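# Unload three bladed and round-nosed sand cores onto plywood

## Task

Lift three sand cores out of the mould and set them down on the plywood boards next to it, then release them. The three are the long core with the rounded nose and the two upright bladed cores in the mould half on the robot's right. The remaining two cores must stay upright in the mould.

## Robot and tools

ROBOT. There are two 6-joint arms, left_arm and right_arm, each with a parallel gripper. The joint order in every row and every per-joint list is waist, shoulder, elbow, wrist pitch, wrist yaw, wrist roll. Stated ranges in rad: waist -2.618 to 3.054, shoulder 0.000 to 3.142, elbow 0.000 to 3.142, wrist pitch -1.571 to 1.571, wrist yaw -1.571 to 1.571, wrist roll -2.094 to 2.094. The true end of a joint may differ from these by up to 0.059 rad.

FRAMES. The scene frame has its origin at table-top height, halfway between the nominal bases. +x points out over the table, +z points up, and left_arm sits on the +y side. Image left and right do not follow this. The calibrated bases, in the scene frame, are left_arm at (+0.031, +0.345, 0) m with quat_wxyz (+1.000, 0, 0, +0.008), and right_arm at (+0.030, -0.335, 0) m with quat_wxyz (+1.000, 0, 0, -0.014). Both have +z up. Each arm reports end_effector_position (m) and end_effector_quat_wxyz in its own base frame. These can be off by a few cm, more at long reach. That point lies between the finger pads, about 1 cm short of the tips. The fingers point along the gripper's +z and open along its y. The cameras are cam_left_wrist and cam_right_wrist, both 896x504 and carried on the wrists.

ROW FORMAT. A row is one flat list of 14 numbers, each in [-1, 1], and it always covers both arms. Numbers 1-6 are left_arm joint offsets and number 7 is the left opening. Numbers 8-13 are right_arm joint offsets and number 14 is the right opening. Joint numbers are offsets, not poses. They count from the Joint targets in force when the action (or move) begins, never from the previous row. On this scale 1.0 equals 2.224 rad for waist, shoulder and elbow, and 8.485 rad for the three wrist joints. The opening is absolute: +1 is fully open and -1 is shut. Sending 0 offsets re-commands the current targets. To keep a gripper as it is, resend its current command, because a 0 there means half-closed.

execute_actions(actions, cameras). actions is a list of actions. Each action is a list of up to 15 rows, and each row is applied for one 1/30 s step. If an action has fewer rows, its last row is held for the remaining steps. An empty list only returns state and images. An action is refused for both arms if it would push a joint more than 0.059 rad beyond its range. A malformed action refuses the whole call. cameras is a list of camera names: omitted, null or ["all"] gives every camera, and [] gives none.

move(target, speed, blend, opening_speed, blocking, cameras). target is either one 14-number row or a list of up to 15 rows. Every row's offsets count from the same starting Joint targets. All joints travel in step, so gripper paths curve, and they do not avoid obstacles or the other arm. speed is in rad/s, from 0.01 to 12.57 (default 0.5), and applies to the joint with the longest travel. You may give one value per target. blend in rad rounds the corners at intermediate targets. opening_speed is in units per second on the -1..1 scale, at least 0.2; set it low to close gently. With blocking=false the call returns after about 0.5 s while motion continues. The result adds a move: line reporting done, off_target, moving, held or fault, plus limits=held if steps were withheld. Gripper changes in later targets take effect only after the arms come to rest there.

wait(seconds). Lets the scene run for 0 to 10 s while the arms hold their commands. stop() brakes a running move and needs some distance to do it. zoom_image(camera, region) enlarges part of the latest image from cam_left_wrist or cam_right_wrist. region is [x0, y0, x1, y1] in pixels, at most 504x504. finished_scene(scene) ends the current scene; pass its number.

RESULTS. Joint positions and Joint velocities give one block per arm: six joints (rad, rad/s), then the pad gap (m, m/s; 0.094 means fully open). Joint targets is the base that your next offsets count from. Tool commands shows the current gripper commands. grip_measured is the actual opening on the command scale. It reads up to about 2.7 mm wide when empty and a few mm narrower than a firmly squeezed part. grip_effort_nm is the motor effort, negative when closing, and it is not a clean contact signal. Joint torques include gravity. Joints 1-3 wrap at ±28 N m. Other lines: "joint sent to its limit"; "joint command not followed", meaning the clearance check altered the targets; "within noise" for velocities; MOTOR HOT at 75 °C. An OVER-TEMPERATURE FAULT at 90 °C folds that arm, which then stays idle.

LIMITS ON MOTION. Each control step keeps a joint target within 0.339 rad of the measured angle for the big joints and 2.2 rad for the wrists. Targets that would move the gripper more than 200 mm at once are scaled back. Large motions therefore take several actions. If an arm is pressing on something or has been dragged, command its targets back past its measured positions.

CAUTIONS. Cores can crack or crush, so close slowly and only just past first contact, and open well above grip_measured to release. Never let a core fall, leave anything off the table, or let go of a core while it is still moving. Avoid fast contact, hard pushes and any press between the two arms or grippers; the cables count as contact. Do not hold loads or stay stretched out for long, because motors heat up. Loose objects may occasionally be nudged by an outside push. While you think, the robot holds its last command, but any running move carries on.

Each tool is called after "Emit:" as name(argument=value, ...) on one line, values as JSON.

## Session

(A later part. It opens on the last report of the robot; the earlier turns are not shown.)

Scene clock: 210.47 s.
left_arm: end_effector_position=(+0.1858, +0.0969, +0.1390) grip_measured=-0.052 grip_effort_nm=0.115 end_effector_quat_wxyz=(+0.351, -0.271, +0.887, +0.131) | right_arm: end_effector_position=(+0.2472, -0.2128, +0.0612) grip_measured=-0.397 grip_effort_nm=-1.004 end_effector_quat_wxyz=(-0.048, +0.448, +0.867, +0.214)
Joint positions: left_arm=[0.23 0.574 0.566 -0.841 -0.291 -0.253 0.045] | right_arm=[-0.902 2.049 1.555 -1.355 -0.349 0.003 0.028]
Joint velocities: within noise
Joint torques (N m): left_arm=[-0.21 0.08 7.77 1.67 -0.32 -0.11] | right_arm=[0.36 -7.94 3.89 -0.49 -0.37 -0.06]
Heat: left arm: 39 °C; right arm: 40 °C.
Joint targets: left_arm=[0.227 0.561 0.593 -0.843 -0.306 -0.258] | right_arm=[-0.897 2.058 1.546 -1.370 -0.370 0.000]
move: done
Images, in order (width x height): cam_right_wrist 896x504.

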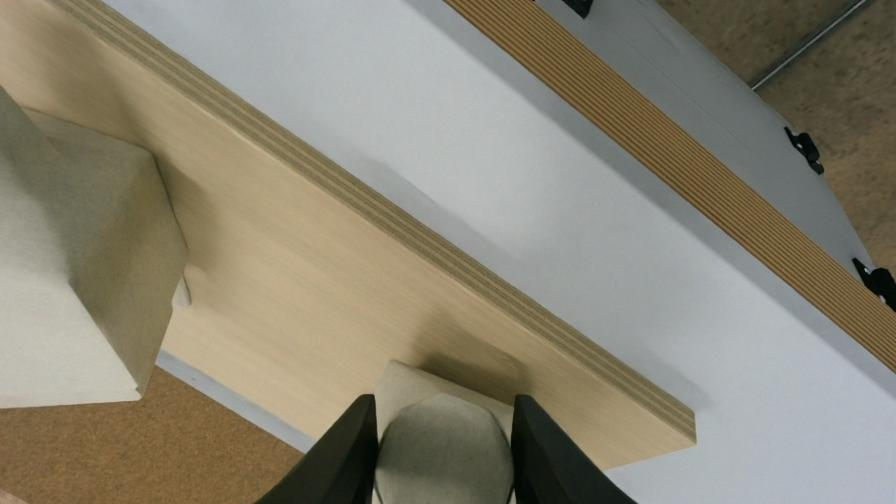

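Emit:
move(target=[0,0,0,0,0,0,-0.05,0,0.0095,-0.0225,0.006,0,0,-0.9], speed=0.06, cameras=["cam_right_wrist"])

Scene clock: 216.33 s.
left_arm: end_effector_position=(+0.1858, +0.0969, +0.1390) grip_measured=-0.052 grip_effort_nm=0.120 end_effector_quat_wxyz=(+0.351, -0.271, +0.887, +0.131) | right_arm: end_effector_position=(+0.2460, -0.2055, +0.0475) grip_measured=-0.398 grip_effort_nm=-0.999 end_effector_quat_wxyz=(-0.055, +0.450, +0.862, +0.229)
Joint positions: left_arm=[0.23 0.574 0.566 -0.841 -0.291 -0.253 0.045] | right_arm=[-0.902 2.065 1.509 -1.32 -0.37 0.003 0.028]
Joint velocities: within noise
Joint torques (N m): left_arm=[-0.17 0.06 7.75 1.69 -0.29 -0.11] | right_arm=[0.36 -7.51 3.49 -0.36 -0.18 -0.07]
Heat: left arm: 39 °C; right arm: 40 °C.
Joint targets: left_arm=[0.227 0.561 0.593 -0.843 -0.306 -0.258] | right_arm=[-0.897 2.079 1.496 -1.319 -0.370 0.000]
move: done
Images, in order (width x height): cam_right_wrist 896x504.

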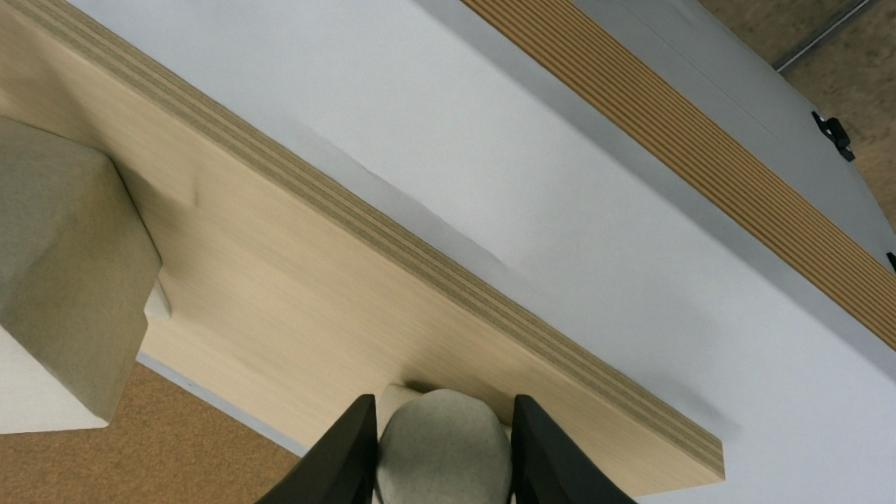

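Emit:
move(target=[0,0,0,0,0,0,-0.05,0,0.009,-0.0135,0.002,0,0,-0.9], speed=0.06, cameras=["cam_right_wrist"])

Scene clock: 218.97 s.
left_arm: end_effector_position=(+0.1858, +0.0969, +0.1390) grip_measured=-0.052 grip_effort_nm=0.125 end_effector_quat_wxyz=(+0.351, -0.271, +0.887, +0.131) | right_arm: end_effector_position=(+0.2436, -0.2002, +0.0397) grip_measured=-0.398 grip_effort_nm=-1.004 end_effector_quat_wxyz=(-0.065, +0.451, +0.858, +0.237)
Joint positions: left_arm=[0.23 0.574 0.566 -0.841 -0.291 -0.253 0.045] | right_arm=[-0.902 2.078 1.487 -1.311 -0.378 0.003 0.028]
Joint velocities: within noise
Joint torques (N m): left_arm=[-0.12 0.12 7.68 1.67 -0.31 -0.11] | right_arm=[0.36 -7.01 2.84 -0.34 -0.1 -0.07]
Heat: left arm: 39 °C; right arm: 40 °C.
Joint targets: left_arm=[0.227 0.561 0.593 -0.843 -0.306 -0.258] | right_arm=[-0.897 2.099 1.466 -1.302 -0.370 0.000]
move: done
Images, in order (width x height): cam_right_wrist 896x504.

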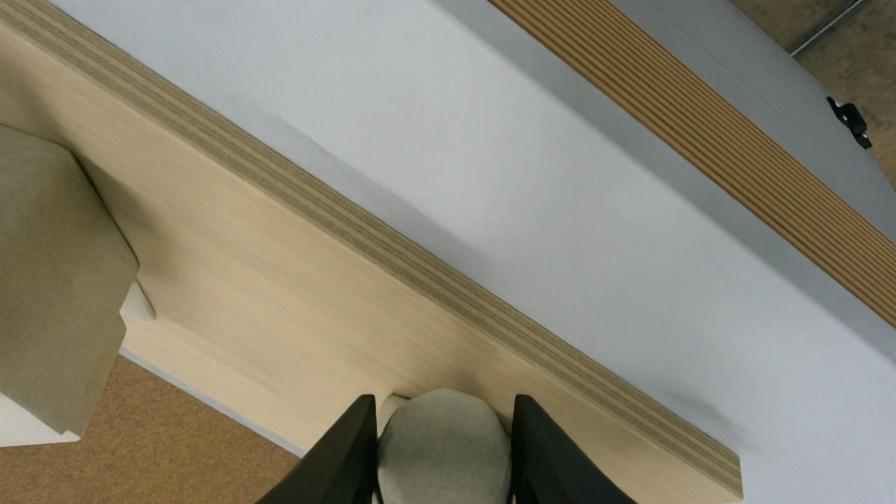

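Emit:
move(target=[[0,0,0,0,0,0,-0.05,0,-0.002,0.006,0,0,0,-0.9],[0,0,0,0,0,0,-0.05,0,-0.002,0.006,0,0,0,-0.12],[0,0,0,0,0,0,-0.05,-0.03,-0.025,0.07,-0.0135,0,0,-0.12],[0.0,0,0,0,0,0,-0.05,-0.05,-0.2,0.22,-0.02,0.04,0,-0.12]], speed=0.3, opening_speed=0.4, cameras=["cam_right_wrist"])

Scene clock: 229.50 s.
left_arm: end_effector_position=(+0.1858, +0.0969, +0.1390) grip_measured=-0.052 grip_effort_nm=0.115 end_effector_quat_wxyz=(+0.351, -0.271, +0.887, +0.131) | right_arm: end_effector_position=(+0.1995, -0.2970, +0.2736) grip_measured=-0.123 grip_effort_nm=0.178 end_effector_quat_wxyz=(+0.175, +0.469, +0.862, -0.074)
Joint positions: left_arm=[0.23 0.574 0.566 -0.841 -0.291 -0.253 0.045] | right_arm=[-1.001 1.667 1.935 -1.459 -0.038 0.003 0.041]
Joint velocities: within noise
Joint torques (N m): left_arm=[-0.12 0.16 7.69 1.67 -0.3 -0.12] | right_arm=[-0.87 -6.97 6.56 0.59 0.03 -0.07]
Heat: left arm: 39 °C; right arm: 40 °C.
Joint targets: left_arm=[0.227 0.561 0.593 -0.843 -0.306 -0.258] | right_arm=[-1.009 1.654 1.956 -1.472 -0.031 0.000]
move: done
Images, in order (width x height): cam_right_wrist 896x504.

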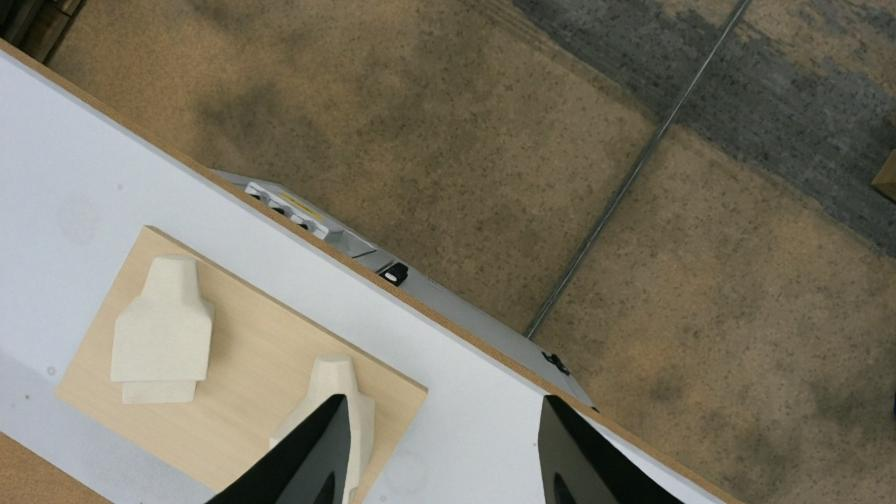

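Emit:
move(target=[0,0,0,0,0,0,-0.05,0.2,-0.1,0,-0.03,0,0,-0.12], speed=0.8, cameras=["cam_right_wrist"])

the call would take right_arm's wrist pitch more than 0.059 radians past the lower end of its range (-1.571 radians), so nothing of the call was run. Give that joint a number nearer 0 in that row, or first move the joint away from that end.
Scene clock: 231.60 s.
left_arm: end_effector_position=(+0.1858, +0.0969, +0.1390) grip_measured=-0.052 grip_effort_nm=0.115 end_effector_quat_wxyz=(+0.351, -0.271, +0.887, +0.131) | right_arm: end_effector_position=(+0.1992, -0.2969, +0.2735) grip_measured=-0.123 grip_effort_nm=0.178 end_effector_quat_wxyz=(+0.174, +0.469, +0.862, -0.074)
Joint positions: left_arm=[0.23 0.574 0.566 -0.841 -0.291 -0.253 0.045] | right_arm=[-1.001 1.667 1.935 -1.46 -0.037 0.003 0.041]
Joint velocities: within noise
Joint torques (N m): left_arm=[-0.1 0.09 7.73 1.67 -0.3 -0.12] | right_arm=[-0.66 -6.95 6.57 0.59 0.04 -0.07]
Heat: left arm: 39 °C; right arm: 40 °C.
Joint targets: left_arm=[0.227 0.561 0.593 -0.843 -0.306 -0.258] | right_arm=[-1.009 1.654 1.956 -1.472 -0.031 0.000]
Tool commands: left_gripper/opening=-0.05 right_gripper/opening=-0.12

Emit:
move(target=[0,0,0,0,0,0,-0.05,0,-0.11,0,-0.011,0,0,-0.12], speed=0.8, cameras=["cam_right_wrist"])

Emit:
zoom_image(camera="cam_right_wrist", region=[0, 200, 504, 504])

Scene clock: 234.70 s.
left_arm: end_effector_position=(+0.1858, +0.0969, +0.1390) grip_measured=-0.052 grip_effort_nm=0.125 end_effector_quat_wxyz=(+0.351, -0.271, +0.887, +0.131) | right_arm: end_effector_position=(+0.1618, -0.2386, +0.3462) grip_measured=-0.123 grip_effort_nm=0.178 end_effector_quat_wxyz=(+0.251, +0.458, +0.845, -0.117)
Joint positions: left_arm=[0.23 0.574 0.566 -0.841 -0.291 -0.253 0.045] | right_arm=[-1.001 1.408 1.949 -1.552 -0.037 0.003 0.041]
Joint velocities: within noise
Joint torques (N m): left_arm=[-0.09 0.02 7.76 1.69 -0.28 -0.12] | right_arm=[-0.66 -3.15 4.85 0.85 0.03 -0.07]
Heat: left arm: 39 °C; right arm: 39 °C.
Joint targets: left_arm=[0.227 0.561 0.593 -0.843 -0.306 -0.258] | right_arm=[-1.009 1.409 1.956 -1.565 -0.031 0.000]
move: done
Images, in order (width x height): cam_right_wrist 896x504.

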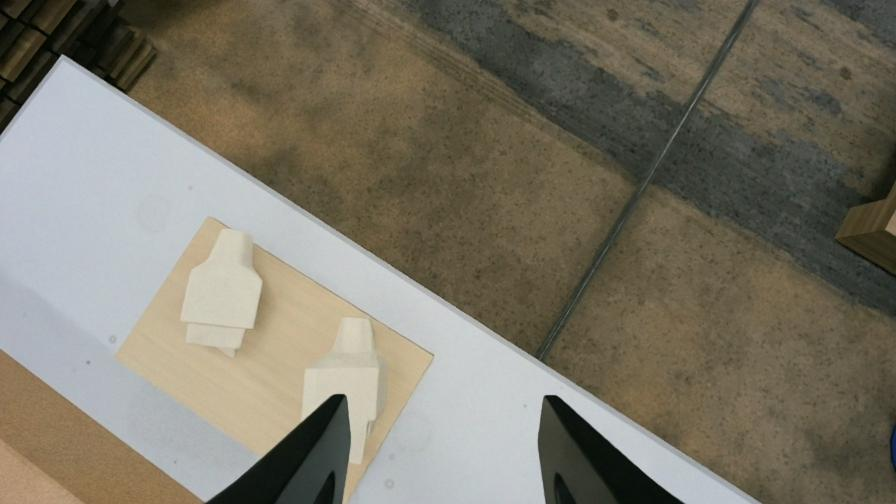

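Scaled by 1.000.

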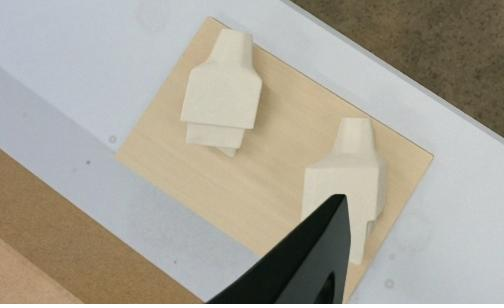

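All three cores are lying on the boards and released, so I'm closing the scene.

Emit:
finished_scene(scene=2)

The scene is finished: the task was done.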